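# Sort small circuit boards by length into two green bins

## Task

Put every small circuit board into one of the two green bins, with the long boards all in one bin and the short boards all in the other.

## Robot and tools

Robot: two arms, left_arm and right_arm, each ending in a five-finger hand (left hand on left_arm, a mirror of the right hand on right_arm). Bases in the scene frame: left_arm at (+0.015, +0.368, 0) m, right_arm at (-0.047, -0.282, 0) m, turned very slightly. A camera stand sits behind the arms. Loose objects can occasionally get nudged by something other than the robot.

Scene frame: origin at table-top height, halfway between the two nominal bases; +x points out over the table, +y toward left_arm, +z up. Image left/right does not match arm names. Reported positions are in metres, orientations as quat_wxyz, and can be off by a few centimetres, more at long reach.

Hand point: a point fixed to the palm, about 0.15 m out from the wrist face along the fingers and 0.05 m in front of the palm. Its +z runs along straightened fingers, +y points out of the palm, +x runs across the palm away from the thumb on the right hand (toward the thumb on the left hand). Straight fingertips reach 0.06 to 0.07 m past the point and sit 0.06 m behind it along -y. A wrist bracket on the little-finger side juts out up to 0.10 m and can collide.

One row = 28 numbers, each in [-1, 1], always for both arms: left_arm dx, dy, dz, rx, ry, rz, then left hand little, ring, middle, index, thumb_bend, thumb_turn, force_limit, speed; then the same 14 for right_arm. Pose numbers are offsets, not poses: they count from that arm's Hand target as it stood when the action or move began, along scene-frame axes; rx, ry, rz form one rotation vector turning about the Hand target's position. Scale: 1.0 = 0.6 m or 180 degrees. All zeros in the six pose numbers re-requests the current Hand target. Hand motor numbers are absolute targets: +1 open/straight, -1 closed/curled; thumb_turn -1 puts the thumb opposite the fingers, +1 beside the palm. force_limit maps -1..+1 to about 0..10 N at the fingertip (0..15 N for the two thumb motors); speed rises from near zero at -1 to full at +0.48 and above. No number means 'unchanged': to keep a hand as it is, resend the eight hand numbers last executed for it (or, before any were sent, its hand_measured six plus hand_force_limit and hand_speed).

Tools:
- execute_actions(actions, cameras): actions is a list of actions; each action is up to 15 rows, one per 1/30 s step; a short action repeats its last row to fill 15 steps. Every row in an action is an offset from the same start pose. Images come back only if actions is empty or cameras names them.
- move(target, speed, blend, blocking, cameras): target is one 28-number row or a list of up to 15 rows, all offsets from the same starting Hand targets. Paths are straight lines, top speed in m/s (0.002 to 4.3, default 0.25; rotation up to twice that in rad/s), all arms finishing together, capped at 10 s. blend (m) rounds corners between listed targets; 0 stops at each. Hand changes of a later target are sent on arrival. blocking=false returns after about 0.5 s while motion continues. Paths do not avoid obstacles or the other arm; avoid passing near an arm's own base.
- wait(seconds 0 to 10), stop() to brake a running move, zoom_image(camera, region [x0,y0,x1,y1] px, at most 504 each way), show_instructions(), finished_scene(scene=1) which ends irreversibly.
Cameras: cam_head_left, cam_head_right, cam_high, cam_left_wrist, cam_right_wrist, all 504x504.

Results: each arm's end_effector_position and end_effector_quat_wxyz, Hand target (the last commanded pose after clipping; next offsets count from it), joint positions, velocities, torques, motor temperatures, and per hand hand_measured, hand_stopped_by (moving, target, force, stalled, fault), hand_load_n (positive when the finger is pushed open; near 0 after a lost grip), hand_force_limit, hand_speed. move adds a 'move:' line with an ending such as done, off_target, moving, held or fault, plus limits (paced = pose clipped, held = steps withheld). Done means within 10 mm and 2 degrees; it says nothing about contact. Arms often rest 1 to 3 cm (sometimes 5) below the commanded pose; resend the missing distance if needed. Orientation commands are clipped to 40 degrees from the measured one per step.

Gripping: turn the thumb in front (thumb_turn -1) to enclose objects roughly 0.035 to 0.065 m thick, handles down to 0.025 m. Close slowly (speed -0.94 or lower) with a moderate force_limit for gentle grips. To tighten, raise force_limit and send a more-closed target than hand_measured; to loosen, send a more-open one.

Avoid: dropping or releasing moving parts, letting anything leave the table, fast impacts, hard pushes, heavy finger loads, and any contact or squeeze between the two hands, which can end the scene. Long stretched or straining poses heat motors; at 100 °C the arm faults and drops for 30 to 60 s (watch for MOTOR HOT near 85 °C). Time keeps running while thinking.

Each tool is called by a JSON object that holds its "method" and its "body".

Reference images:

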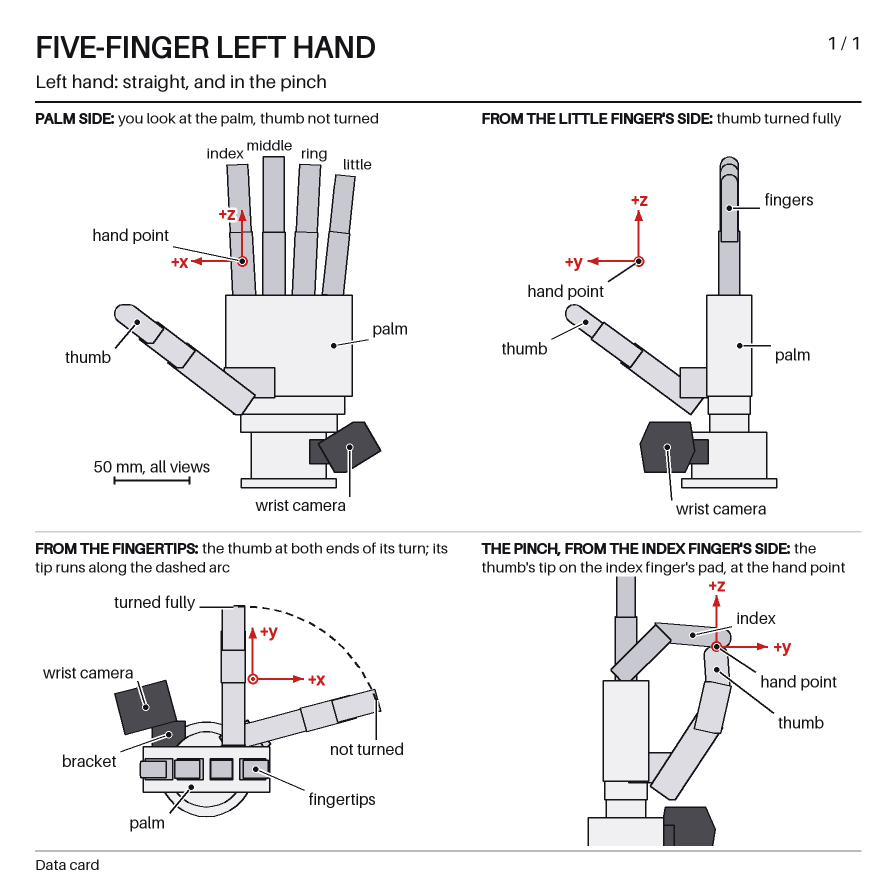

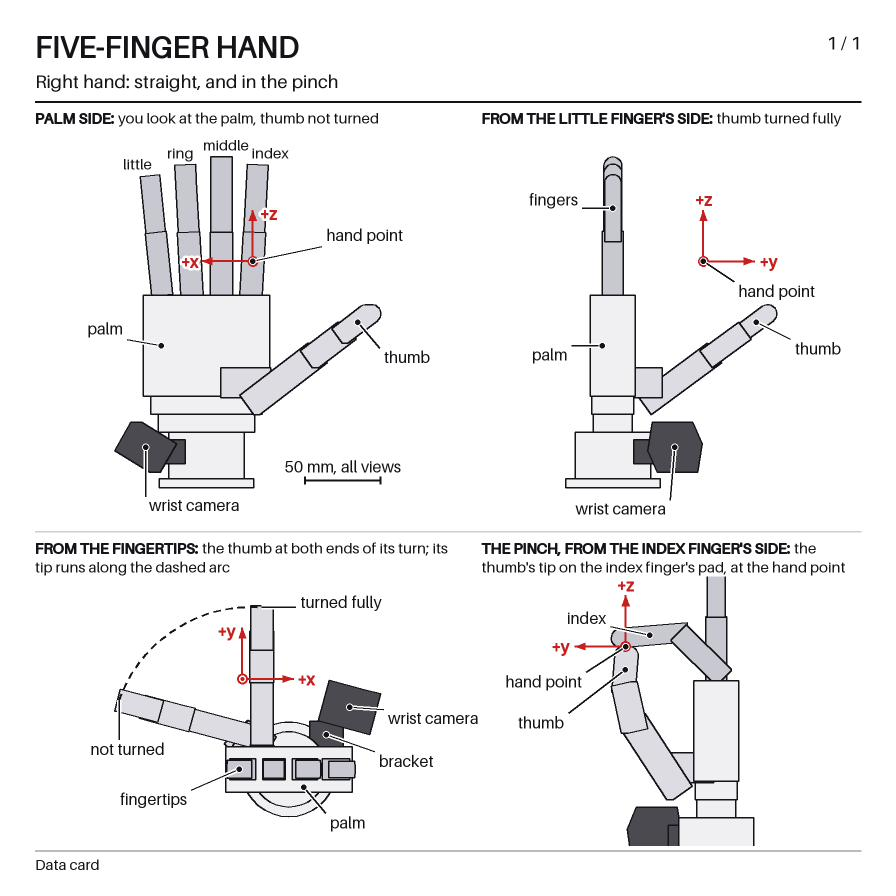

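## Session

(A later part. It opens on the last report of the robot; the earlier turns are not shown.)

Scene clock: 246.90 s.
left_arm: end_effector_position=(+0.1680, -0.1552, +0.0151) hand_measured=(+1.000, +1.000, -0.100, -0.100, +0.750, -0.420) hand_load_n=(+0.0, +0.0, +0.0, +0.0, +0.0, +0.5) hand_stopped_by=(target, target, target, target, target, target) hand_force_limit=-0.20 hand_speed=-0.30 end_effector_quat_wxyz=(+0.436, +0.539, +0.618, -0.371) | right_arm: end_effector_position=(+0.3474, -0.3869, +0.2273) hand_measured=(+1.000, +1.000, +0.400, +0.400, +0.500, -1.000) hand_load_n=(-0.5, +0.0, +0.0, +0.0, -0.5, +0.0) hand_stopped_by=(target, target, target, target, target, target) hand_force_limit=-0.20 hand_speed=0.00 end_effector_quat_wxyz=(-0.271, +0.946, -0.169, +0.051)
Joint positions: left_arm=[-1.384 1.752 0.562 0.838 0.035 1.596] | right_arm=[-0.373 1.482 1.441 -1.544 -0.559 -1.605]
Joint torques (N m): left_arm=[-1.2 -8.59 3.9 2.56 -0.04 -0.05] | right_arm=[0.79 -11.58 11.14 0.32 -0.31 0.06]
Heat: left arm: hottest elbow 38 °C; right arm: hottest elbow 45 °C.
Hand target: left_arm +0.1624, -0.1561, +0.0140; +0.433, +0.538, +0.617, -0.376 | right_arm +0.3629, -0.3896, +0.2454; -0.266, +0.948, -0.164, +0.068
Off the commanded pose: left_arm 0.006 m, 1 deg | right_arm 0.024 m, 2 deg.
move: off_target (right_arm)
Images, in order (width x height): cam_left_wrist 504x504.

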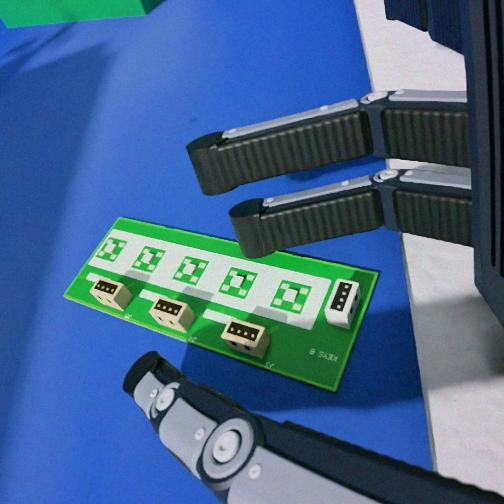

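{"method": "move", "body": {"target": [[0,0,0.0,0,0,0, 1,1,0.1,0.1,0.75,-0.55,-0.2,-0.3, 0,0,0,0,0,0, 1,1,0.4,0.4,0.5,-1,-0.2,0],[0,0,-0.010,0,0,0, 1,1,0.1,0.1,0.75,-0.55,-0.2,-0.3, 0,0,0,0,0,0, 1,1,0.4,0.4,0.5,-1,-0.2,0]], "cameras": ["cam_left_wrist"], "speed": 0.05}}

{"method": "move", "body": {"target": [0,0,0.0,0,0,0, 1,1,-0.05,-0.05,0.75,-0.55,0,-0.3, 0,0,0,0,0,0, 1,1,0.4,0.4,0.5,-1,-0.2,0], "cameras": ["cam_left_wrist"], "speed": 0.05}}

{"method": "zoom_image", "body": {"camera": "cam_left_wrist", "region": [80, 100, 480, 500]}}

Scene clock: 250.97 s.
left_arm: end_effector_position=(+0.1686, -0.1561, +0.0156) hand_measured=(+1.000, +1.000, +0.100, +0.100, +0.750, -0.550) hand_load_n=(+0.0, +0.0, +0.0, -2.5, +0.0, +0.5) hand_stopped_by=(target, target, target, target, target, target) hand_force_limit=-0.20 hand_speed=-0.30 end_effector_quat_wxyz=(+0.440, +0.537, +0.616, -0.372) | right_arm: end_effector_position=(+0.3474, -0.3869, +0.2273) hand_measured=(+1.000, +1.000, +0.400, +0.400, +0.500, -1.000) hand_load_n=(+0.0, +0.0, +0.0, +0.0, +0.0, +0.0) hand_stopped_by=(target, target, target, target, target, target) hand_force_limit=-0.20 hand_speed=0.00 end_effector_quat_wxyz=(-0.271, +0.946, -0.169, +0.051)
Joint positions: left_arm=[-1.384 1.759 0.562 0.854 0.032 1.596] | right_arm=[-0.373 1.482 1.441 -1.544 -0.559 -1.605]
Joint torques (N m): left_arm=[-1.14 -7.71 3.85 2.8 0.06 -0.06] | right_arm=[0.73 -11.69 11.14 0.35 -0.31 0.06]
Heat: left arm: hottest elbow 37 °C; right arm: hottest elbow 45 °C.
Hand target: left_arm +0.1624, -0.1561, +0.0080; +0.433, +0.538, +0.617, -0.376 | right_arm +0.3629, -0.3896, +0.2454; -0.266, +0.948, -0.164, +0.068
Off the commanded pose: left_arm 0.010 m, 1 deg | right_arm 0.024 m, 2 deg.
move: off_target (right_arm)
Images, in order (width x height): cam_left_wrist 504x504.

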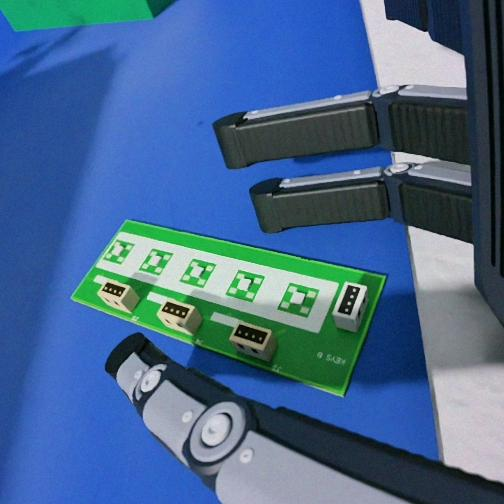

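Scene clock: 251.47 s.
left_arm: end_effector_position=(+0.1681, -0.1557, +0.0124) hand_measured=(+1.000, +1.000, -0.050, -0.050, +0.750, -0.550) hand_load_n=(+0.0, +0.0, +0.5, -0.5, +0.0, +0.0) hand_stopped_by=(target, target, target, target, target, target) hand_force_limit=0.00 hand_speed=-0.30 end_effector_quat_wxyz=(+0.437, +0.538, +0.617, -0.372) | right_arm: end_effector_position=(+0.3474, -0.3869, +0.2273) hand_measured=(+1.000, +1.000, +0.400, +0.400, +0.500, -1.000) hand_load_n=(+0.0, +0.0, +0.0, +0.0, +0.0, +0.0) hand_stopped_by=(target, target, target, target, target, target) hand_force_limit=-0.20 hand_speed=0.00 end_effector_quat_wxyz=(-0.271, +0.946, -0.169, +0.051)
Joint positions: left_arm=[-1.384 1.766 0.562 0.856 0.035 1.596] | right_arm=[-0.373 1.482 1.441 -1.544 -0.559 -1.605]
Joint torques (N m): left_arm=[-1.2 -8.12 3.81 2.73 -0.03 -0.05] | right_arm=[0.67 -11.58 11.21 0.34 -0.31 0.06]
Heat: left arm: hottest elbow 37 °C; right arm: hottest elbow 45 °C.
Hand target: left_arm +0.1625, -0.1561, +0.0080; +0.433, +0.538, +0.617, -0.376 | right_arm +0.3629, -0.3896, +0.2454; -0.266, +0.948, -0.164, +0.068
Off the commanded pose: left_arm 0.007 m, 1 deg | right_arm 0.024 m, 2 deg.
move: off_target (right_arm)
Images, in order (width x height): cam_left_wrist 504x504.

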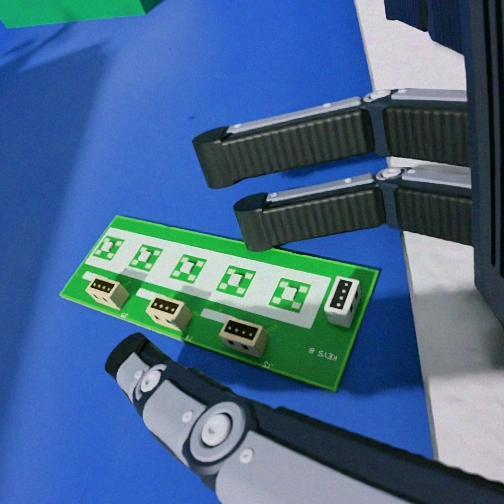

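Scaled by 1.260.

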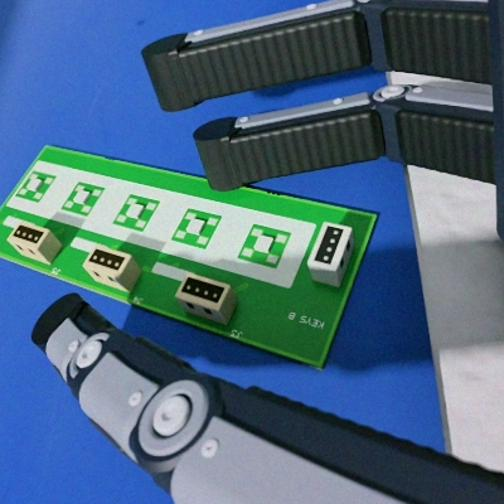

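{"method": "move", "body": {"target": [0,0,0.0,0,0,0, 1,1,-0.15,-0.15,0.7,-0.6,0,-0.3, 0,0,0,0,0,0, 1,1,0.4,0.4,0.5,-1,-0.2,0], "cameras": ["cam_left_wrist"], "speed": 0.05}}

{"method": "zoom_image", "body": {"camera": "cam_left_wrist", "region": [80, 100, 480, 500]}}

Scene clock: 253.67 s.
left_arm: end_effector_position=(+0.1680, -0.1555, +0.0114) hand_measured=(+1.000, +1.000, -0.150, -0.150, +0.700, -0.600) hand_load_n=(+0.0, +0.0, +0.0, +0.0, +0.0, +0.0) hand_stopped_by=(target, target, target, target, target, target) hand_force_limit=0.00 hand_speed=-0.30 end_effector_quat_wxyz=(+0.437, +0.539, +0.617, -0.371) | right_arm: end_effector_position=(+0.3474, -0.3869, +0.2273) hand_measured=(+1.000, +1.000, +0.400, +0.400, +0.500, -1.000) hand_load_n=(+0.0, +0.0, -0.5, +0.0, +0.0, +0.0) hand_stopped_by=(target, target, target, target, target, target) hand_force_limit=-0.20 hand_speed=0.00 end_effector_quat_wxyz=(-0.271, +0.946, -0.169, +0.051)
Joint positions: left_arm=[-1.384 1.768 0.562 0.856 0.035 1.596] | right_arm=[-0.373 1.482 1.441 -1.544 -0.559 -1.605]
Joint torques (N m): left_arm=[-1.14 -8.29 3.78 2.71 -0.03 -0.04] | right_arm=[0.79 -11.75 11.19 0.31 -0.31 0.06]
Heat: left arm: hottest elbow 37 °C; right arm: hottest elbow 45 °C.
Hand target: left_arm +0.1626, -0.1561, +0.0079; +0.433, +0.538, +0.617, -0.376 | right_arm +0.3629, -0.3896, +0.2454; -0.266, +0.948, -0.164, +0.068
Off the commanded pose: left_arm 0.006 m, 1 deg | right_arm 0.024 m, 2 deg.
move: off_target (right_arm)
Images, in order (width x height): cam_left_wrist 504x504.

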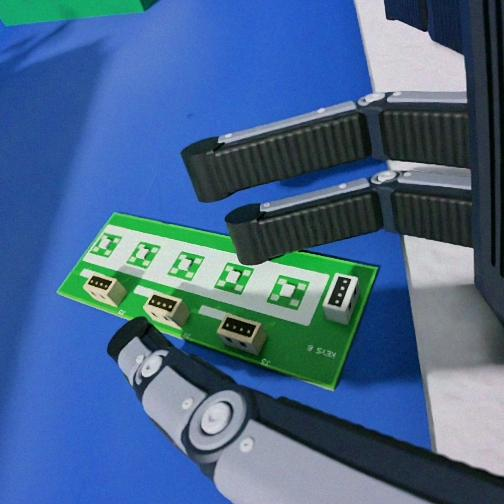

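Scaled by 1.260.

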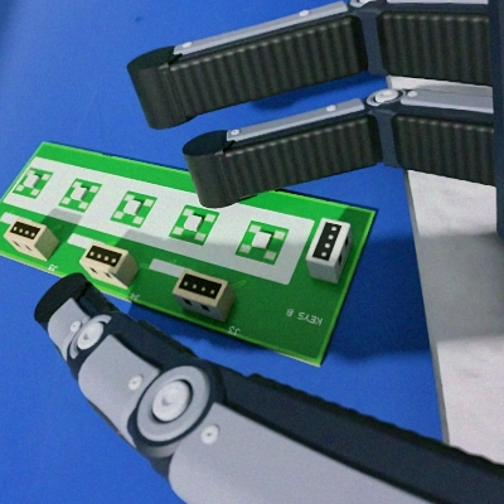

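{"method": "move", "body": {"target": [[0,0,0.03,0,0,0, 1,1,-0.15,-0.15,1,-0.5,0,-0.1, 0,0,0,0,0,0, 1,1,0.4,0.4,0.5,-1,-0.2,0],[-0.005,-0.014,0.03,0,0,0, 1,1,-0.15,-0.15,1,-0.5,0,-0.1, 0,0,0,0,0,0, 1,1,0.4,0.4,0.5,-1,-0.2,0],[-0.005,-0.014,0.007,0,0,0, 1,1,-0.15,-0.15,1,-0.5,0,-0.1, 0,0,0,0,0,0, 1,1,0.4,0.4,0.5,-1,-0.2,0]], "cameras": ["cam_left_wrist"], "speed": 0.05}}

{"method": "zoom_image", "body": {"camera": "cam_left_wrist", "region": [80, 100, 480, 500]}}

Scene clock: 259.47 s.
left_arm: end_effector_position=(+0.1631, -0.1546, +0.0109) hand_measured=(+1.000, +1.000, -0.150, -0.150, +1.000, -0.500) hand_load_n=(+0.0, +0.0, +0.0, -1.5, +0.0, +0.0) hand_stopped_by=(target, target, target, target, target, target) hand_force_limit=0.00 hand_speed=-0.10 end_effector_quat_wxyz=(+0.431, +0.542, +0.620, -0.368) | right_arm: end_effector_position=(+0.3474, -0.3869, +0.2273) hand_measured=(+1.000, +1.000, +0.400, +0.400, +0.500, -1.000) hand_load_n=(+0.0, +0.0, +0.0, +0.0, +0.5, +0.0) hand_stopped_by=(target, target, target, target, target, target) hand_force_limit=-0.20 hand_speed=0.00 end_effector_quat_wxyz=(-0.271, +0.946, -0.169, +0.051)
Joint positions: left_arm=[-1.396 1.756 0.562 0.828 0.027 1.594] | right_arm=[-0.373 1.482 1.441 -1.544 -0.559 -1.605]
Joint torques (N m): left_arm=[-1.2 -8.23 5.34 2.82 -0.15 -0.07] | right_arm=[0.62 -11.69 11.17 0.32 -0.31 0.06]
Heat: left arm: hottest elbow 37 °C; right arm: hottest elbow 46 °C.
Hand target: left_arm +0.1594, -0.1645, +0.0121; +0.433, +0.538, +0.617, -0.376 | right_arm +0.3629, -0.3896, +0.2454; -0.266, +0.948, -0.164, +0.068
Off the commanded pose: left_arm 0.011 m, 1 deg | right_arm 0.024 m, 2 deg.
move: off_target (left_arm, right_arm)
Images, in order (width x height): cam_left_wrist 504x504.

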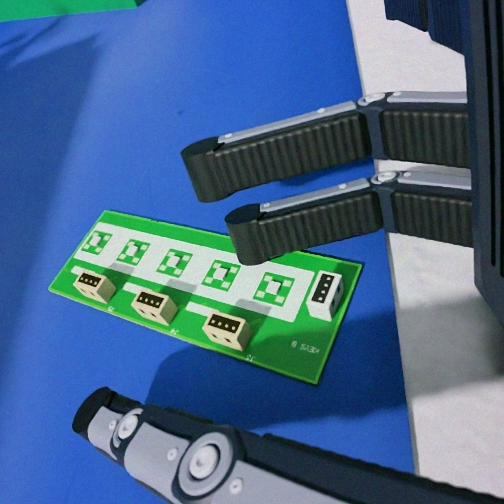

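Scaled by 1.260.

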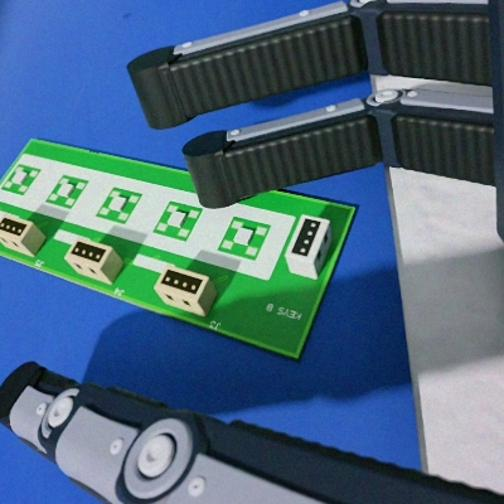

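{"method": "move", "body": {"target": [[0,0,0.08,0,0,0, 1,1,-0.15,-0.15,1,-0.5,0,-0.1, 0,0,0,0,0,0, 1,1,0.4,0.4,0.5,-1,-0.2,0],[0.008,-0.04,0.08,0,0,0, 1,1,-0.15,-0.15,1,-0.5,0,-0.1, 0,0,0,0,0,0, 1,1,0.4,0.4,0.5,-1,-0.2,0],[0.008,-0.005,0.01,0,0,0, 1,1,-0.15,-0.15,1,-0.5,0,-0.1, 0,0,0,0,0,0, 1,1,0.4,0.4,0.5,-1,-0.2,0]], "cameras": ["cam_left_wrist"], "speed": 0.1}}

{"method": "zoom_image", "body": {"camera": "cam_left_wrist", "region": [80, 100, 480, 500]}}

Scene clock: 264.73 s.
left_arm: end_effector_position=(+0.1637, -0.1658, +0.0156) hand_measured=(+1.000, +1.000, -0.150, -0.150, +1.000, -0.500) hand_load_n=(+0.0, +0.0, -0.5, +0.0, +0.0, +0.0) hand_stopped_by=(target, target, target, target, target, target) hand_force_limit=0.00 hand_speed=-0.10 end_effector_quat_wxyz=(+0.429, +0.544, +0.620, -0.369) | right_arm: end_effector_position=(+0.3474, -0.3869, +0.2273) hand_measured=(+1.000, +1.000, +0.400, +0.400, +0.500, -1.000) hand_load_n=(+0.0, +0.0, +0.0, +0.0, +0.0, +0.0) hand_stopped_by=(target, target, target, target, target, target) hand_force_limit=-0.20 hand_speed=0.00 end_effector_quat_wxyz=(-0.271, +0.946, -0.169, +0.051)
Joint positions: left_arm=[-1.396 1.753 0.593 0.791 0.033 1.593] | right_arm=[-0.373 1.482 1.441 -1.544 -0.559 -1.605]
Joint torques (N m): left_arm=[-0.38 -8.76 4.16 3.3 0.01 -0.02] | right_arm=[0.73 -11.63 11.19 0.31 -0.31 0.06]
Heat: left arm: hottest elbow 37 °C; right arm: hottest elbow 46 °C.
Hand target: left_arm +0.1643, -0.1676, +0.0182; +0.433, +0.538, +0.617, -0.377 | right_arm +0.3629, -0.3896, +0.2454; -0.266, +0.948, -0.164, +0.068
Off the commanded pose: left_arm 0.003 m, 1 deg | right_arm 0.024 m, 2 deg.
move: off_target (right_arm)
Images, in order (width x height): cam_left_wrist 504x504.

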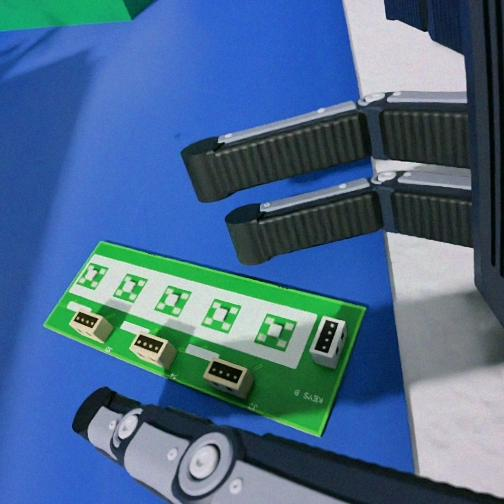

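Scaled by 1.260.

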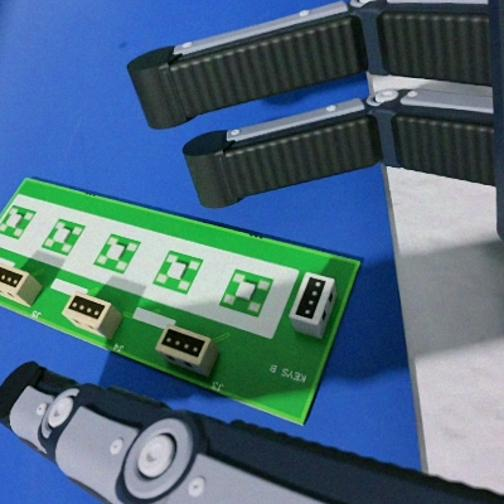

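{"method": "move", "body": {"target": [0.0,0,-0.016,0,0,0, 1,1,-0.15,-0.15,0.9,-0.55,0,-0.1, 0,0,0,0,0,0, 1,1,0.4,0.4,0.5,-1,-0.2,0], "cameras": ["cam_left_wrist"], "speed": 0.05}}

{"method": "zoom_image", "body": {"camera": "cam_left_wrist", "region": [80, 100, 480, 500]}}

Scene clock: 267.37 s.
left_arm: end_effector_position=(+0.1639, -0.1673, +0.0106) hand_measured=(+1.000, +1.000, -0.150, -0.150, +0.900, -0.550) hand_load_n=(+0.0, +0.0, +0.0, -0.5, +0.0, +0.5) hand_stopped_by=(target, target, target, target, target, target) hand_force_limit=0.00 hand_speed=-0.10 end_effector_quat_wxyz=(+0.432, +0.542, +0.617, -0.372) | right_arm: end_effector_position=(+0.3474, -0.3869, +0.2273) hand_measured=(+1.000, +1.000, +0.400, +0.400, +0.500, -1.000) hand_load_n=(+0.0, +0.0, +0.0, +0.0, +0.0, +0.0) hand_stopped_by=(target, target, target, target, target, target) hand_force_limit=-0.20 hand_speed=0.00 end_effector_quat_wxyz=(-0.271, +0.946, -0.169, +0.051)
Joint positions: left_arm=[-1.396 1.779 0.593 0.828 0.034 1.593] | right_arm=[-0.373 1.482 1.441 -1.544 -0.559 -1.605]
Joint torques (N m): left_arm=[-0.38 -8.35 3.99 2.97 -0.01 -0.01] | right_arm=[0.91 -11.63 11.18 0.32 -0.32 0.07]
Heat: left arm: hottest elbow 36 °C; right arm: hottest elbow 46 °C.
Hand target: left_arm +0.1643, -0.1676, +0.0086; +0.433, +0.538, +0.617, -0.377 | right_arm +0.3629, -0.3896, +0.2454; -0.266, +0.948, -0.164, +0.068
Off the commanded pose: left_arm 0.002 m, 1 deg | right_arm 0.024 m, 2 deg.
move: off_target (right_arm)
Images, in order (width x height): cam_left_wrist 504x504.

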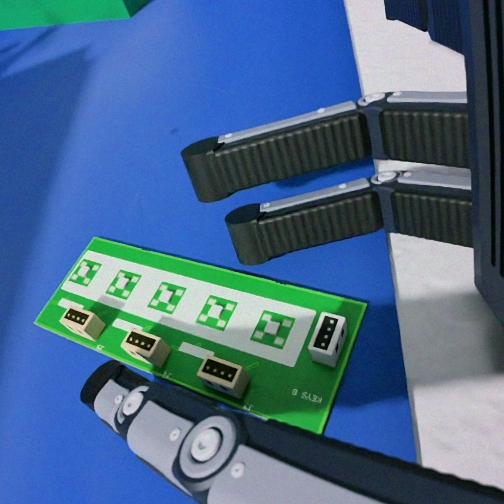

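Scaled by 1.260.

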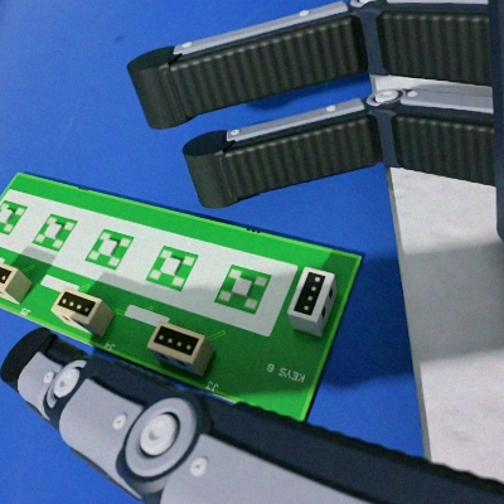

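{"method": "move", "body": {"target": [0.0,0,-0.007,0,0,0, 1,1,-0.15,-0.15,0.9,-0.55,0,-0.1, 0,0,0,0,0,0, 1,1,0.4,0.4,0.5,-1,-0.2,0], "cameras": [], "speed": 0.05}}

Scene clock: 268.93 s.
left_arm: end_effector_position=(+0.1641, -0.1685, +0.0103) hand_measured=(+1.000, +1.000, -0.150, -0.150, +0.900, -0.550) hand_load_n=(+0.0, +0.0, +0.0, -1.5, +0.0, +0.0) hand_stopped_by=(target, target, target, target, target, target) hand_force_limit=0.00 hand_speed=-0.10 end_effector_quat_wxyz=(+0.435, +0.540, +0.615, -0.375) | right_arm: end_effector_position=(+0.3474, -0.3869, +0.2273) hand_measured=(+1.000, +1.000, +0.400, +0.400, +0.500, -1.000) hand_load_n=(+0.0, +0.0, +0.0, +0.0, +0.0, +0.0) hand_stopped_by=(target, target, target, target, target, target) hand_force_limit=-0.20 hand_speed=0.00 end_effector_quat_wxyz=(-0.271, +0.946, -0.169, +0.051)
Joint positions: left_arm=[-1.396 1.789 0.593 0.848 0.034 1.593] | right_arm=[-0.373 1.482 1.441 -1.544 -0.559 -1.605]
Joint torques (N m): left_arm=[-0.38 -7.82 3.93 2.78 -0.01 -0.02] | right_arm=[0.73 -11.63 11.18 0.31 -0.32 0.06]
Heat: left arm: hottest elbow 36 °C; right arm: hottest elbow 46 °C.
Hand target: left_arm +0.1643, -0.1676, +0.0044; +0.433, +0.538, +0.617, -0.377 | right_arm +0.3629, -0.3896, +0.2454; -0.266, +0.948, -0.164, +0.068
Off the commanded pose: left_arm 0.006 m, 0 deg | right_arm 0.024 m, 2 deg.
move: off_target (right_arm)
No camera images: "cameras" was empty.

{"method": "move", "body": {"target": [0.0,0,0.003,0,0,0, 1,1,-0.15,-0.15,0.7,-0.53,-0.5,-0.6, 0,0,0,0,0,0, 1,1,0.4,0.4,0.5,-1,-0.2,0], "cameras": ["cam_left_wrist"], "speed": 0.05}}

{"method": "zoom_image", "body": {"camera": "cam_left_wrist", "region": [80, 100, 480, 500]}}

Scene clock: 272.13 s.
left_arm: end_effector_position=(+0.1641, -0.1685, +0.0104) hand_measured=(+1.000, +1.000, -0.150, -0.150, +0.700, -0.530) hand_load_n=(+0.0, +0.0, +0.0, -1.0, +0.0, +0.0) hand_stopped_by=(target, target, target, target, target, target) hand_force_limit=-0.50 hand_speed=-0.60 end_effector_quat_wxyz=(+0.435, +0.540, +0.615, -0.375) | right_arm: end_effector_position=(+0.3474, -0.3869, +0.2273) hand_measured=(+1.000, +1.000, +0.400, +0.400, +0.500, -1.000) hand_load_n=(+0.0, +0.0, +0.0, +0.0, +0.0, +0.0) hand_stopped_by=(target, target, target, target, target, target) hand_force_limit=-0.20 hand_speed=0.00 end_effector_quat_wxyz=(-0.271, +0.946, -0.169, +0.051)
Joint positions: left_arm=[-1.396 1.789 0.593 0.848 0.034 1.593] | right_arm=[-0.373 1.482 1.441 -1.544 -0.559 -1.605]
Joint torques (N m): left_arm=[-0.38 -8.47 3.93 2.63 -0.01 -0.02] | right_arm=[0.79 -11.63 11.14 0.31 -0.31 0.06]
Heat: left arm: hottest elbow 36 °C; right arm: hottest elbow 46 °C.
Hand target: left_arm +0.1643, -0.1676, +0.0063; +0.433, +0.538, +0.617, -0.377 | right_arm +0.3629, -0.3896, +0.2454; -0.266, +0.948, -0.164, +0.068
Off the commanded pose: left_arm 0.004 m, 0 deg | right_arm 0.024 m, 2 deg.
move: off_target (right_arm)
Images, in order (width x height): cam_left_wrist 504x504.

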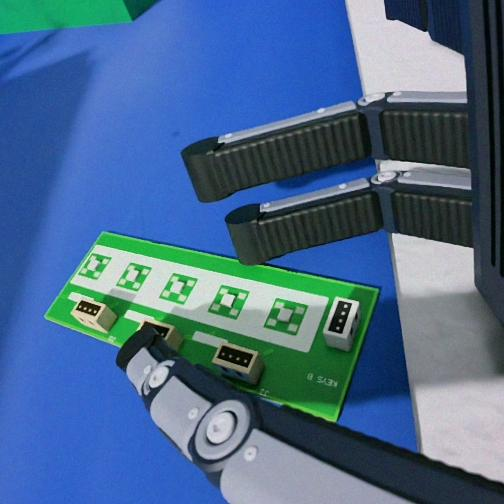

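Scaled by 1.260.

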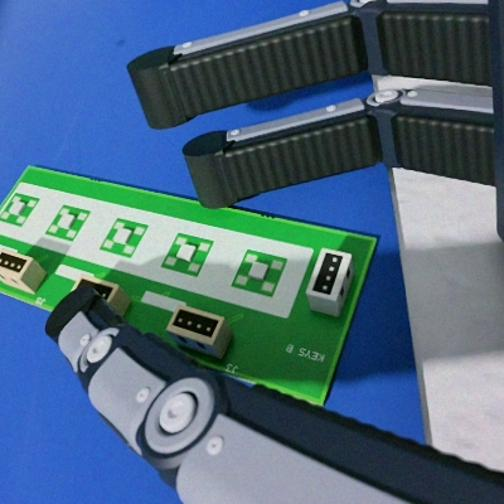

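{"method": "move", "body": {"target": [0.0,0,0,0,0,0, 1,1,-0.15,-0.15,0.6,-0.53,-0.5,-0.6, 0,0,0,0,0,0, 1,1,0.4,0.4,0.5,-1,-0.2,0], "cameras": ["cam_left_wrist"], "speed": 0.05}}

{"method": "zoom_image", "body": {"camera": "cam_left_wrist", "region": [80, 100, 480, 500]}}

Scene clock: 274.00 s.
left_arm: end_effector_position=(+0.1641, -0.1685, +0.0104) hand_measured=(+1.000, +1.000, -0.150, -0.150, +0.602, -0.530) hand_load_n=(+0.0, +0.0, +0.0, +0.0, +1.5, +0.0) hand_stopped_by=(target, target, target, target, target, target) hand_force_limit=-0.50 hand_speed=-0.60 end_effector_quat_wxyz=(+0.435, +0.540, +0.615, -0.375) | right_arm: end_effector_position=(+0.3474, -0.3869, +0.2273) hand_measured=(+1.000, +1.000, +0.400, +0.400, +0.500, -1.000) hand_load_n=(+0.0, +0.0, +0.0, +0.0, +0.5, +0.0) hand_stopped_by=(target, target, target, target, target, target) hand_force_limit=-0.20 hand_speed=0.00 end_effector_quat_wxyz=(-0.271, +0.946, -0.169, +0.051)
Joint positions: left_arm=[-1.396 1.789 0.593 0.848 0.034 1.593] | right_arm=[-0.373 1.482 1.441 -1.544 -0.559 -1.605]
Joint torques (N m): left_arm=[-0.38 -8.47 3.93 2.65 -0.01 -0.01] | right_arm=[0.73 -11.63 11.18 0.32 -0.31 0.06]
Heat: left arm: hottest elbow 36 °C; right arm: hottest elbow 47 °C.
Hand target: left_arm +0.1643, -0.1676, +0.0063; +0.433, +0.538, +0.617, -0.377 | right_arm +0.3629, -0.3896, +0.2454; -0.266, +0.948, -0.164, +0.068
Off the commanded pose: left_arm 0.004 m, 0 deg | right_arm 0.024 m, 2 deg.
move: off_target (right_arm)
Images, in order (width x height): cam_left_wrist 504x504.

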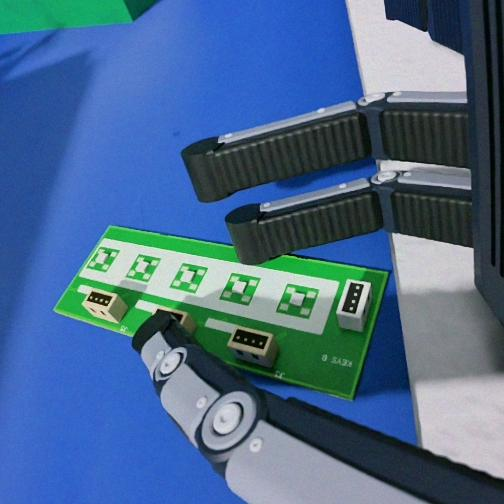

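Scaled by 1.260.

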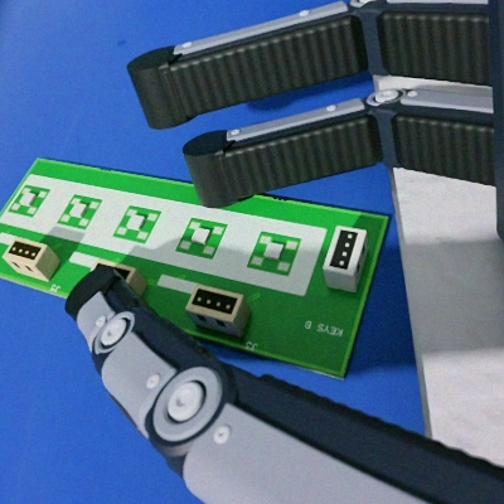

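{"method": "zoom_image", "body": {"camera": "cam_left_wrist", "region": [180, 180, 320, 320]}}

Scaled by 3.600.

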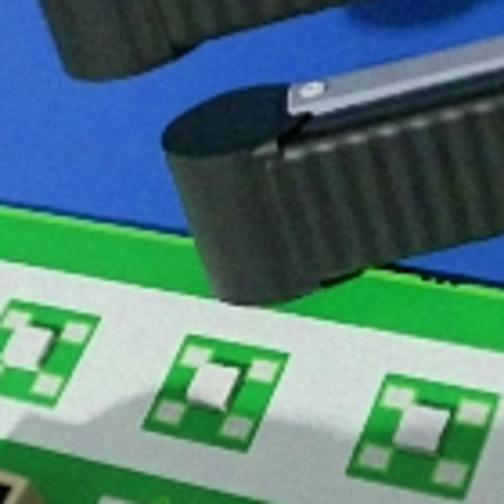

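{"method": "move", "body": {"target": [[0,0,0.0,0,0,0, 1,1,-0.1,-0.15,0.9,-0.6,-0.2,0, 0,0,0,0,0,0, 1,1,0.4,0.4,0.5,-1,-0.2,0],[0.0,0,0.08,-0.0046,0.033,0, 1,1,-0.1,-0.15,0.9,-0.6,0,-0.1, 0,0,0,0,0,0, 1,1,0.4,0.4,0.5,-1,-0.2,0],[-0.005,-0.05,0.08,-0.0046,0.033,0, 1,1,-0.1,-0.15,0.9,-0.6,0,-0.1, 0,0,0,0,0,0, 1,1,0.4,0.4,0.5,-1,-0.2,0],[-0.005,-0.013,0.01,-0.0046,0.033,0, 1,1,-0.1,-0.15,0.9,-0.6,0,-0.1, 0,0,0,0,0,0, 1,1,0.4,0.4,0.5,-1,-0.2,0]], "cameras": ["cam_left_wrist"], "speed": 0.1}}

{"method": "zoom_image", "body": {"camera": "cam_left_wrist", "region": [80, 100, 480, 500]}}

Scene clock: 284.20 s.
left_arm: end_effector_position=(+0.1610, -0.1749, +0.0121) hand_measured=(+1.000, +1.000, -0.100, -0.150, +0.900, -0.600) hand_load_n=(+0.0, +0.0, +0.0, +0.0, +0.0, +0.0) hand_stopped_by=(target, target, target, target, target, target) hand_force_limit=0.00 hand_speed=-0.10 end_effector_quat_wxyz=(+0.402, +0.520, +0.638, -0.402) | right_arm: end_effector_position=(+0.3474, -0.3869, +0.2273) hand_measured=(+1.000, +1.000, +0.400, +0.400, +0.500, -1.000) hand_load_n=(+0.0, +0.0, +0.0, +0.0, +0.0, +0.0) hand_stopped_by=(target, target, target, target, target, target) hand_force_limit=-0.20 hand_speed=0.00 end_effector_quat_wxyz=(-0.271, +0.946, -0.169, +0.051)
Joint positions: left_arm=[-1.38 1.762 0.617 0.782 0.083 1.5] | right_arm=[-0.373 1.482 1.441 -1.544 -0.559 -1.605]
Joint torques (N m): left_arm=[-0.38 -8.59 4.11 3.29 0.03 -0.02] | right_arm=[0.67 -11.81 11.17 0.32 -0.3 0.06]
Heat: left arm: hottest elbow 35 °C; right arm: hottest elbow 47 °C.
Hand target: left_arm +0.1612, -0.1754, +0.0122; +0.405, +0.515, +0.636, -0.408 | right_arm +0.3629, -0.3896, +0.2454; -0.266, +0.948, -0.164, +0.068
Off the commanded pose: left_arm 0.001 m, 1 deg | right_arm 0.024 m, 2 deg.
move: off_target (right_arm); target 2's new numbers were sent with left_arm's hand 0.011 m and 1 deg from that target
Images, in order (width x height): cam_left_wrist 504x504.

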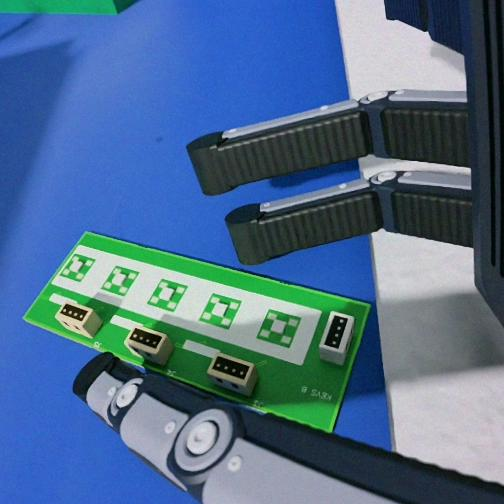

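Scaled by 1.260.

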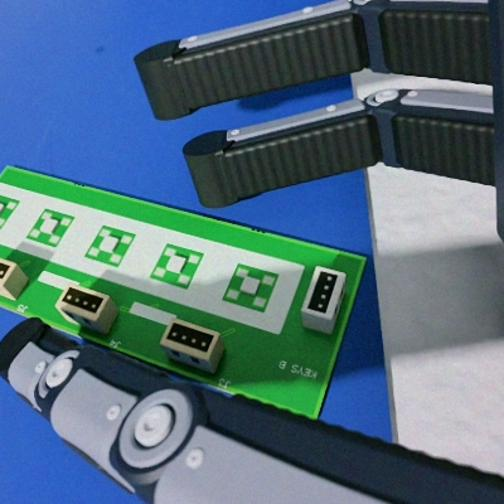

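{"method": "move", "body": {"target": [0.0,0,-0.012,0,0,0, 1,1,-0.1,-0.15,0.9,-0.6,0,-0.1, 0,0,0,0,0,0, 1,1,0.4,0.4,0.5,-1,-0.2,0], "cameras": ["cam_left_wrist"], "speed": 0.05}}

{"method": "zoom_image", "body": {"camera": "cam_left_wrist", "region": [180, 180, 400, 400]}}

Scene clock: 286.17 s.
left_arm: end_effector_position=(+0.1613, -0.1768, +0.0102) hand_measured=(+1.000, +1.000, -0.100, -0.150, +0.900, -0.600) hand_load_n=(+0.0, +0.0, +0.0, -1.5, +0.0, +0.0) hand_stopped_by=(target, target, target, target, target, target) hand_force_limit=0.00 hand_speed=-0.10 end_effector_quat_wxyz=(+0.406, +0.518, +0.634, -0.406) | right_arm: end_effector_position=(+0.3474, -0.3869, +0.2273) hand_measured=(+1.000, +1.000, +0.400, +0.400, +0.500, -1.000) hand_load_n=(+0.0, +0.0, +0.0, +0.0, +0.0, +0.0) hand_stopped_by=(target, target, target, target, target, target) hand_force_limit=-0.20 hand_speed=0.00 end_effector_quat_wxyz=(-0.271, +0.946, -0.169, +0.051)
Joint positions: left_arm=[-1.38 1.779 0.617 0.814 0.083 1.5] | right_arm=[-0.373 1.482 1.441 -1.544 -0.559 -1.605]
Joint torques (N m): left_arm=[-0.32 -8.06 3.99 3.1 0.02 -0.02] | right_arm=[0.67 -11.63 11.17 0.31 -0.31 0.06]
Heat: left arm: hottest elbow 35 °C; right arm: hottest elbow 47 °C.
Hand target: left_arm +0.1612, -0.1754, +0.0050; +0.405, +0.515, +0.636, -0.408 | right_arm +0.3629, -0.3896, +0.2454; -0.266, +0.948, -0.164, +0.068
Off the commanded pose: left_arm 0.005 m, 1 deg | right_arm 0.024 m, 2 deg.
move: off_target (right_arm)
Images, in order (width x height): cam_left_wrist 504x504.

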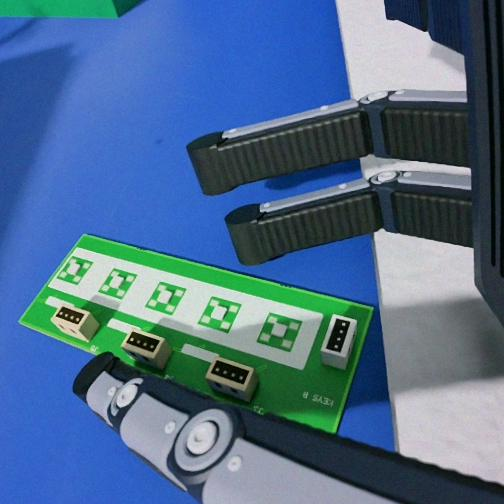

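Scaled by 2.291.

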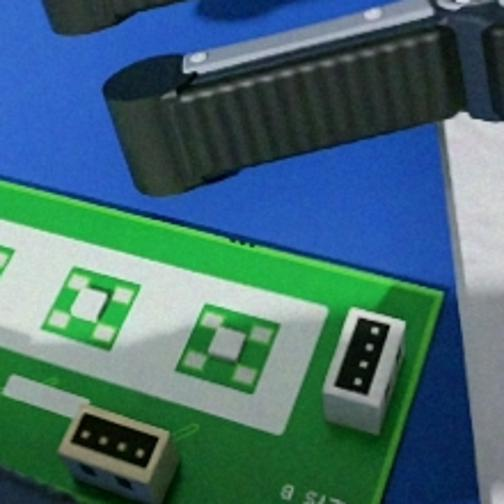

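{"method": "move", "body": {"target": [[0,0,0.12,0,0,0, 1,1,0,-0.1,0.75,-1,0,0, 0,0,0,0,0,0, 1,1,0.4,0.4,0.5,-1,-0.2,0],[0,0,0.12,-0.118,0.0621,0.0253, 1,1,0,-0.1,0.75,-1,0,0, 0,0,0,0,0,0, 1,1,0.4,0.4,0.5,-1,-0.2,0],[0,-0.03,0.12,-0.118,0.0621,0.0253, 1,1,0,-0.1,0.75,-1,0,0, 0,0,0,0,0,0, 1,1,0.4,0.4,0.5,-1,-0.2,0],[0.0,-0.003,0.035,-0.118,0.0621,0.0253, 1,1,0,-0.1,0.75,-1,0,0, 0,0,0,0,0,0, 1,1,0.4,0.4,0.5,-1,-0.2,0]], "cameras": ["cam_left_wrist","cam_head_left"], "speed": 0.12}}

{"method": "zoom_image", "body": {"camera": "cam_left_wrist", "region": [80, 100, 480, 500]}}

Scene clock: 304.10 s.
left_arm: end_effector_position=(+0.1559, -0.1748, +0.0202) hand_measured=(+1.000, +1.000, +0.000, -0.100, +0.750, -1.000) hand_load_n=(+0.0, +0.0, +0.0, +0.0, +0.0, +0.5) hand_stopped_by=(target, target, target, target, target, target) hand_force_limit=0.00 hand_speed=0.00 end_effector_quat_wxyz=(+0.439, +0.375, +0.611, -0.542) | right_arm: end_effector_position=(+0.3474, -0.3869, +0.2273) hand_measured=(+1.000, +1.000, +0.400, +0.400, +0.500, -1.000) hand_load_n=(+0.0, +0.0, +0.0, +0.0, +0.0, +0.0) hand_stopped_by=(target, target, target, target, target, target) hand_force_limit=-0.20 hand_speed=0.00 end_effector_quat_wxyz=(-0.271, +0.946, -0.169, +0.051)
Joint positions: left_arm=[-1.376 1.965 0.553 1.385 0.063 1.232] | right_arm=[-0.373 1.482 1.441 -1.544 -0.559 -1.605]
Joint torques (N m): left_arm=[0.32 -9.29 3.1 3.36 0.02 -0.05] | right_arm=[0.85 -11.58 11.18 0.34 -0.31 0.06]
Heat: left arm: hottest elbow 34 °C; right arm: hottest elbow 48 °C.
Hand target: left_arm +0.1613, -0.1772, +0.0261; +0.445, +0.364, +0.606, -0.550 | right_arm +0.3629, -0.3896, +0.2454; -0.266, +0.948, -0.164, +0.068
Off the commanded pose: left_arm 0.008 m, 2 deg | right_arm 0.024 m, 2 deg.
move: off_target (right_arm)
Images, in order (width x height): cam_head_left 504x504, cam_left_wrist 504x504.

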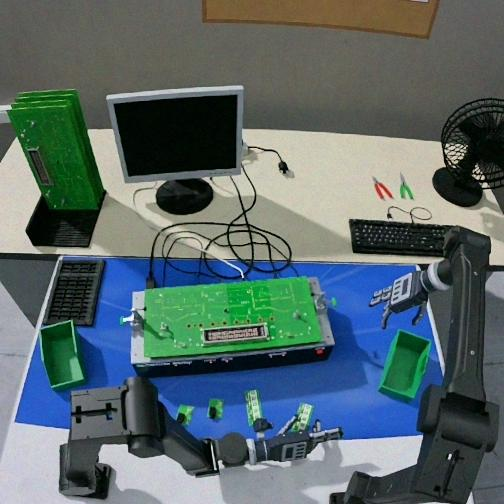

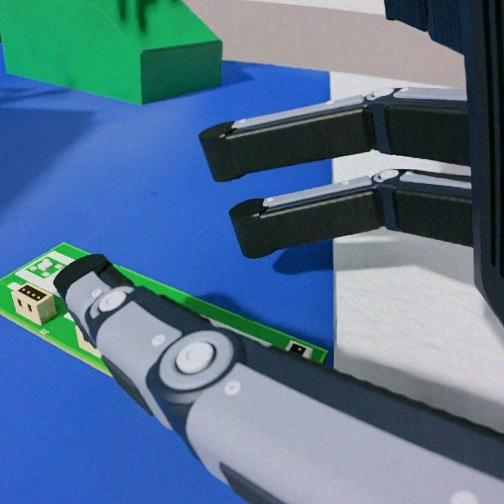

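Scaled by 1.260.

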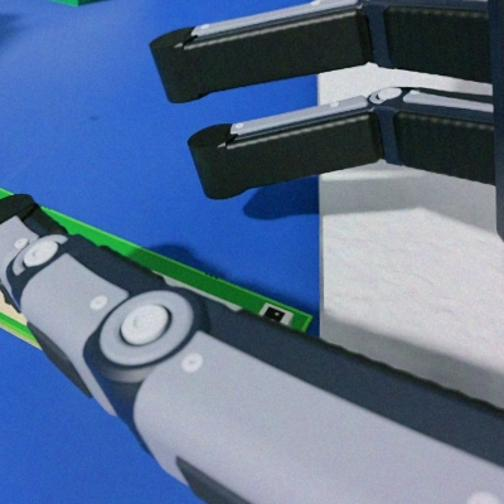

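{"method": "move", "body": {"target": [0.0,0,-0.017,0,0,0, 1,1,0,-0.1,0.75,-1,0,0, 0,0,0,0,0,0, 1,1,0.4,0.4,0.5,-1,-0.2,0], "cameras": ["cam_left_wrist"], "speed": 0.05}}

{"method": "zoom_image", "body": {"camera": "cam_left_wrist", "region": [0, 150, 350, 500]}}

Scene clock: 306.67 s.
left_arm: end_effector_position=(+0.1556, -0.1731, +0.0125) hand_measured=(+1.000, +1.000, +0.000, -0.100, +0.750, -1.000) hand_load_n=(+0.0, +0.0, +0.0, +0.0, +0.0, -0.5) hand_stopped_by=(target, target, target, target, target, target) hand_force_limit=0.00 hand_speed=0.00 end_effector_quat_wxyz=(+0.440, +0.374, +0.610, -0.543) | right_arm: end_effector_position=(+0.3474, -0.3869, +0.2273) hand_measured=(+1.000, +1.000, +0.400, +0.400, +0.500, -1.000) hand_load_n=(+0.0, +0.0, +0.0, +0.0, +0.0, +0.0) hand_stopped_by=(target, target, target, target, target, target) hand_force_limit=-0.20 hand_speed=0.00 end_effector_quat_wxyz=(-0.271, +0.946, -0.169, +0.051)
Joint positions: left_arm=[-1.376 1.998 0.553 1.422 0.063 1.232] | right_arm=[-0.373 1.482 1.441 -1.544 -0.559 -1.605]
Joint torques (N m): left_arm=[0.32 -8.88 3.28 3.07 0.02 -0.06] | right_arm=[0.79 -11.52 11.14 0.31 -0.31 0.05]
Heat: left arm: hottest elbow 34 °C; right arm: hottest elbow 48 °C.
Hand target: left_arm +0.1613, -0.1772, +0.0158; +0.445, +0.364, +0.606, -0.550 | right_arm +0.3629, -0.3896, +0.2454; -0.266, +0.948, -0.164, +0.068
Off the commanded pose: left_arm 0.008 m, 2 deg | right_arm 0.024 m, 2 deg.
move: off_target (right_arm)
Images, in order (width x height): cam_left_wrist 504x504.

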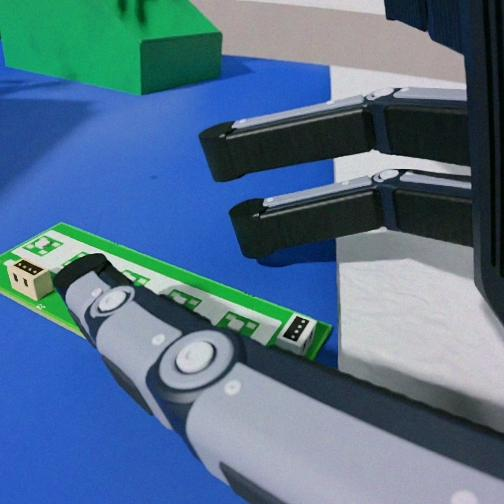

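Scaled by 1.440.

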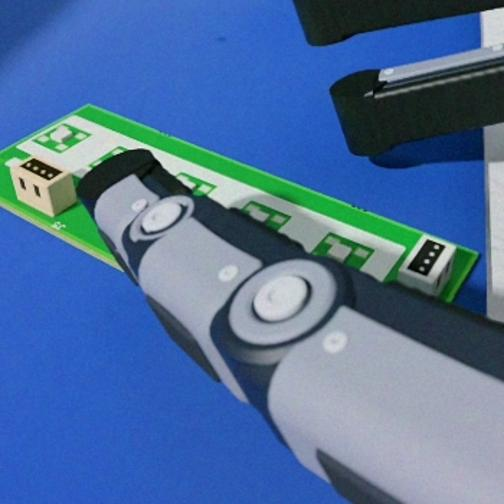

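{"method": "move", "body": {"target": [0.0,0,-0.014,0,0,0, 1,1,0,-0.1,0.75,-1,0,0, 0,0,0,0,0,0, 1,1,0.4,0.4,0.5,-1,-0.2,0], "cameras": ["cam_left_wrist"], "speed": 0.05}}

{"method": "zoom_image", "body": {"camera": "cam_left_wrist", "region": [0, 150, 350, 500]}}

Scene clock: 310.67 s.
left_arm: end_effector_position=(+0.1556, -0.1732, +0.0116) hand_measured=(+1.000, +1.000, +0.000, -0.100, +0.750, -1.000) hand_load_n=(+0.0, +0.0, +0.0, +0.0, -0.5, -3.0) hand_stopped_by=(target, target, target, target, target, target) hand_force_limit=0.00 hand_speed=0.00 end_effector_quat_wxyz=(+0.444, +0.371, +0.604, -0.548) | right_arm: end_effector_position=(+0.3474, -0.3869, +0.2273) hand_measured=(+1.000, +1.000, +0.400, +0.400, +0.500, -1.000) hand_load_n=(+0.0, +0.0, +0.0, +0.0, +0.0, +0.0) hand_stopped_by=(target, target, target, target, target, target) hand_force_limit=-0.20 hand_speed=0.00 end_effector_quat_wxyz=(-0.271, +0.946, -0.169, +0.051)
Joint positions: left_arm=[-1.376 2.021 0.554 1.462 0.063 1.232] | right_arm=[-0.373 1.482 1.441 -1.544 -0.559 -1.605]
Joint torques (N m): left_arm=[0.21 -8.29 3.45 2.58 0.01 -0.06] | right_arm=[0.73 -11.63 11.19 0.27 -0.3 0.06]
Heat: left arm: hottest elbow 34 °C; right arm: hottest elbow 48 °C.
Hand target: left_arm +0.1613, -0.1772, +0.0074; +0.445, +0.364, +0.606, -0.550 | right_arm +0.3629, -0.3896, +0.2454; -0.266, +0.948, -0.164, +0.068
Off the commanded pose: left_arm 0.008 m, 1 deg | right_arm 0.024 m, 2 deg.
move: off_target (right_arm)
Images, in order (width x height): cam_left_wrist 504x504.

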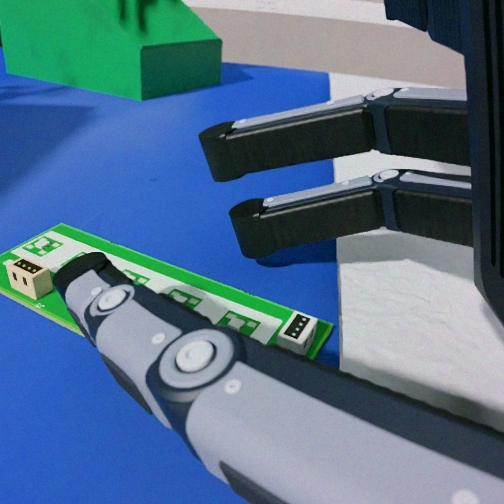

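Scaled by 1.440.

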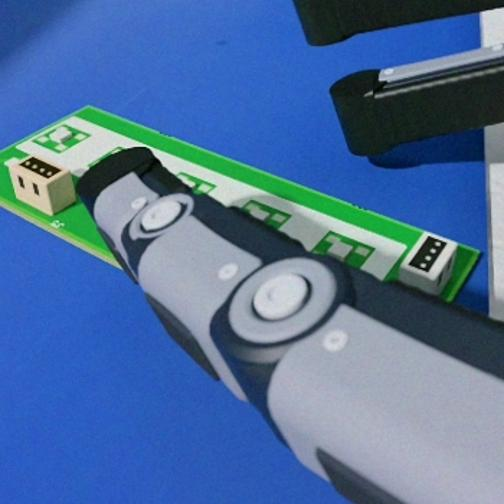

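{"method": "zoom_image", "body": {"camera": "cam_left_wrist", "region": [20, 200, 180, 360]}}

{"method": "execute_actions", "body": {"actions": [], "cameras": ["cam_head_left","cam_head_right"]}}

{"method": "zoom_image", "body": {"camera": "cam_head_left", "region": [230, 380, 350, 460]}}

{"method": "zoom_image", "body": {"camera": "cam_head_right", "region": [230, 380, 350, 460]}}

Scaled by 3.150.

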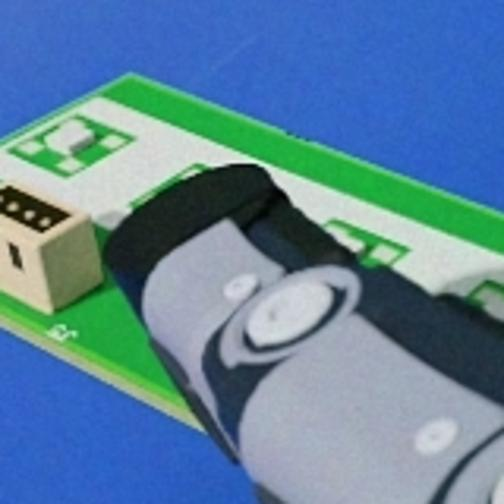

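Scene clock: 312.97 s.
left_arm: end_effector_position=(+0.1556, -0.1732, +0.0116) hand_measured=(+1.000, +1.000, +0.000, -0.100, +0.750, -1.000) hand_load_n=(+0.0, +0.0, +0.0, +0.0, -0.5, -3.0) hand_stopped_by=(target, target, target, target, target, target) hand_force_limit=0.00 hand_speed=0.00 end_effector_quat_wxyz=(+0.444, +0.371, +0.604, -0.548) | right_arm: end_effector_position=(+0.3474, -0.3869, +0.2273) hand_measured=(+1.000, +1.000, +0.400, +0.400, +0.500, -1.000) hand_load_n=(+0.0, +0.0, +0.0, +0.0, +0.0, +0.0) hand_stopped_by=(target, target, target, target, target, target) hand_force_limit=-0.20 hand_speed=0.00 end_effector_quat_wxyz=(-0.271, +0.946, -0.169, +0.051)
Joint positions: left_arm=[-1.376 2.021 0.554 1.462 0.063 1.232] | right_arm=[-0.373 1.482 1.441 -1.544 -0.559 -1.605]
Joint velocities: within noise
Joint torques (N m): left_arm=[0.21 -8.29 3.44 2.51 0.01 -0.05] | right_arm=[0.73 -11.69 11.15 0.31 -0.31 0.05]
Motor temperatures (°C): left_arm=[28 27 34 27 27 28] | right_arm=[28 29 48 24 28 25]
Heat: left arm: hottest elbow 34 °C; right arm: hottest elbow 48 °C.
Hand target: left_arm +0.1613, -0.1772, +0.0074; +0.445, +0.364, +0.606, -0.550 | right_arm +0.3629, -0.3896, +0.2454; -0.266, +0.948, -0.164, +0.068
Off the commanded pose: left_arm 0.008 m, 1 deg | right_arm 0.024 m, 2 deg.
Images, in order (width x height): cam_head_left 504x504, cam_head_right 504x504.

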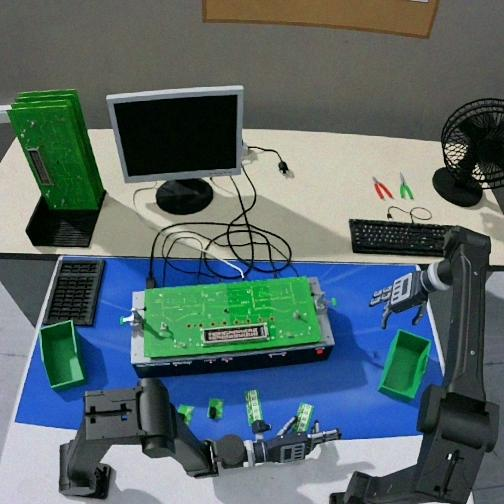

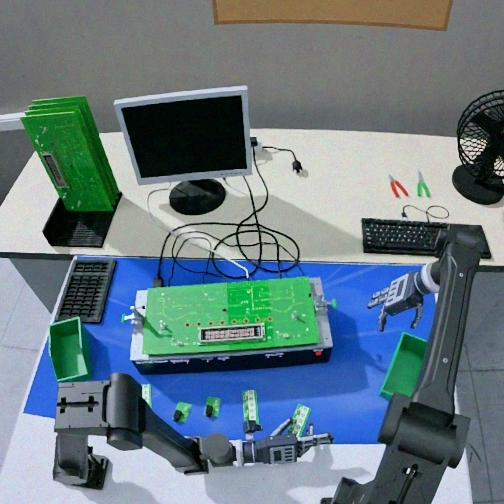

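Scaled by 4.200.

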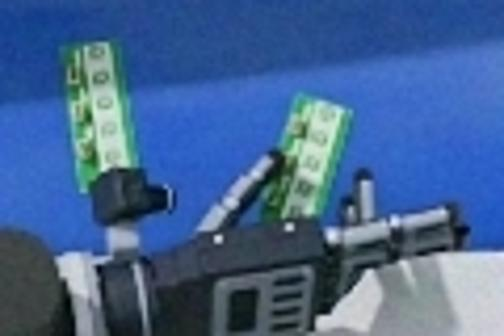

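Scaled by 4.200.

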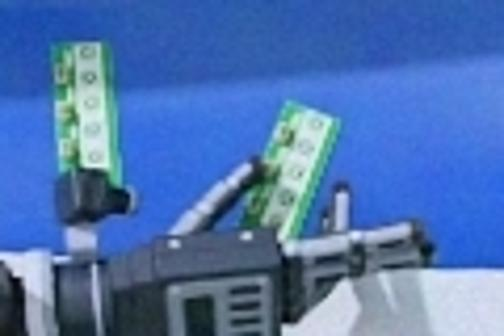

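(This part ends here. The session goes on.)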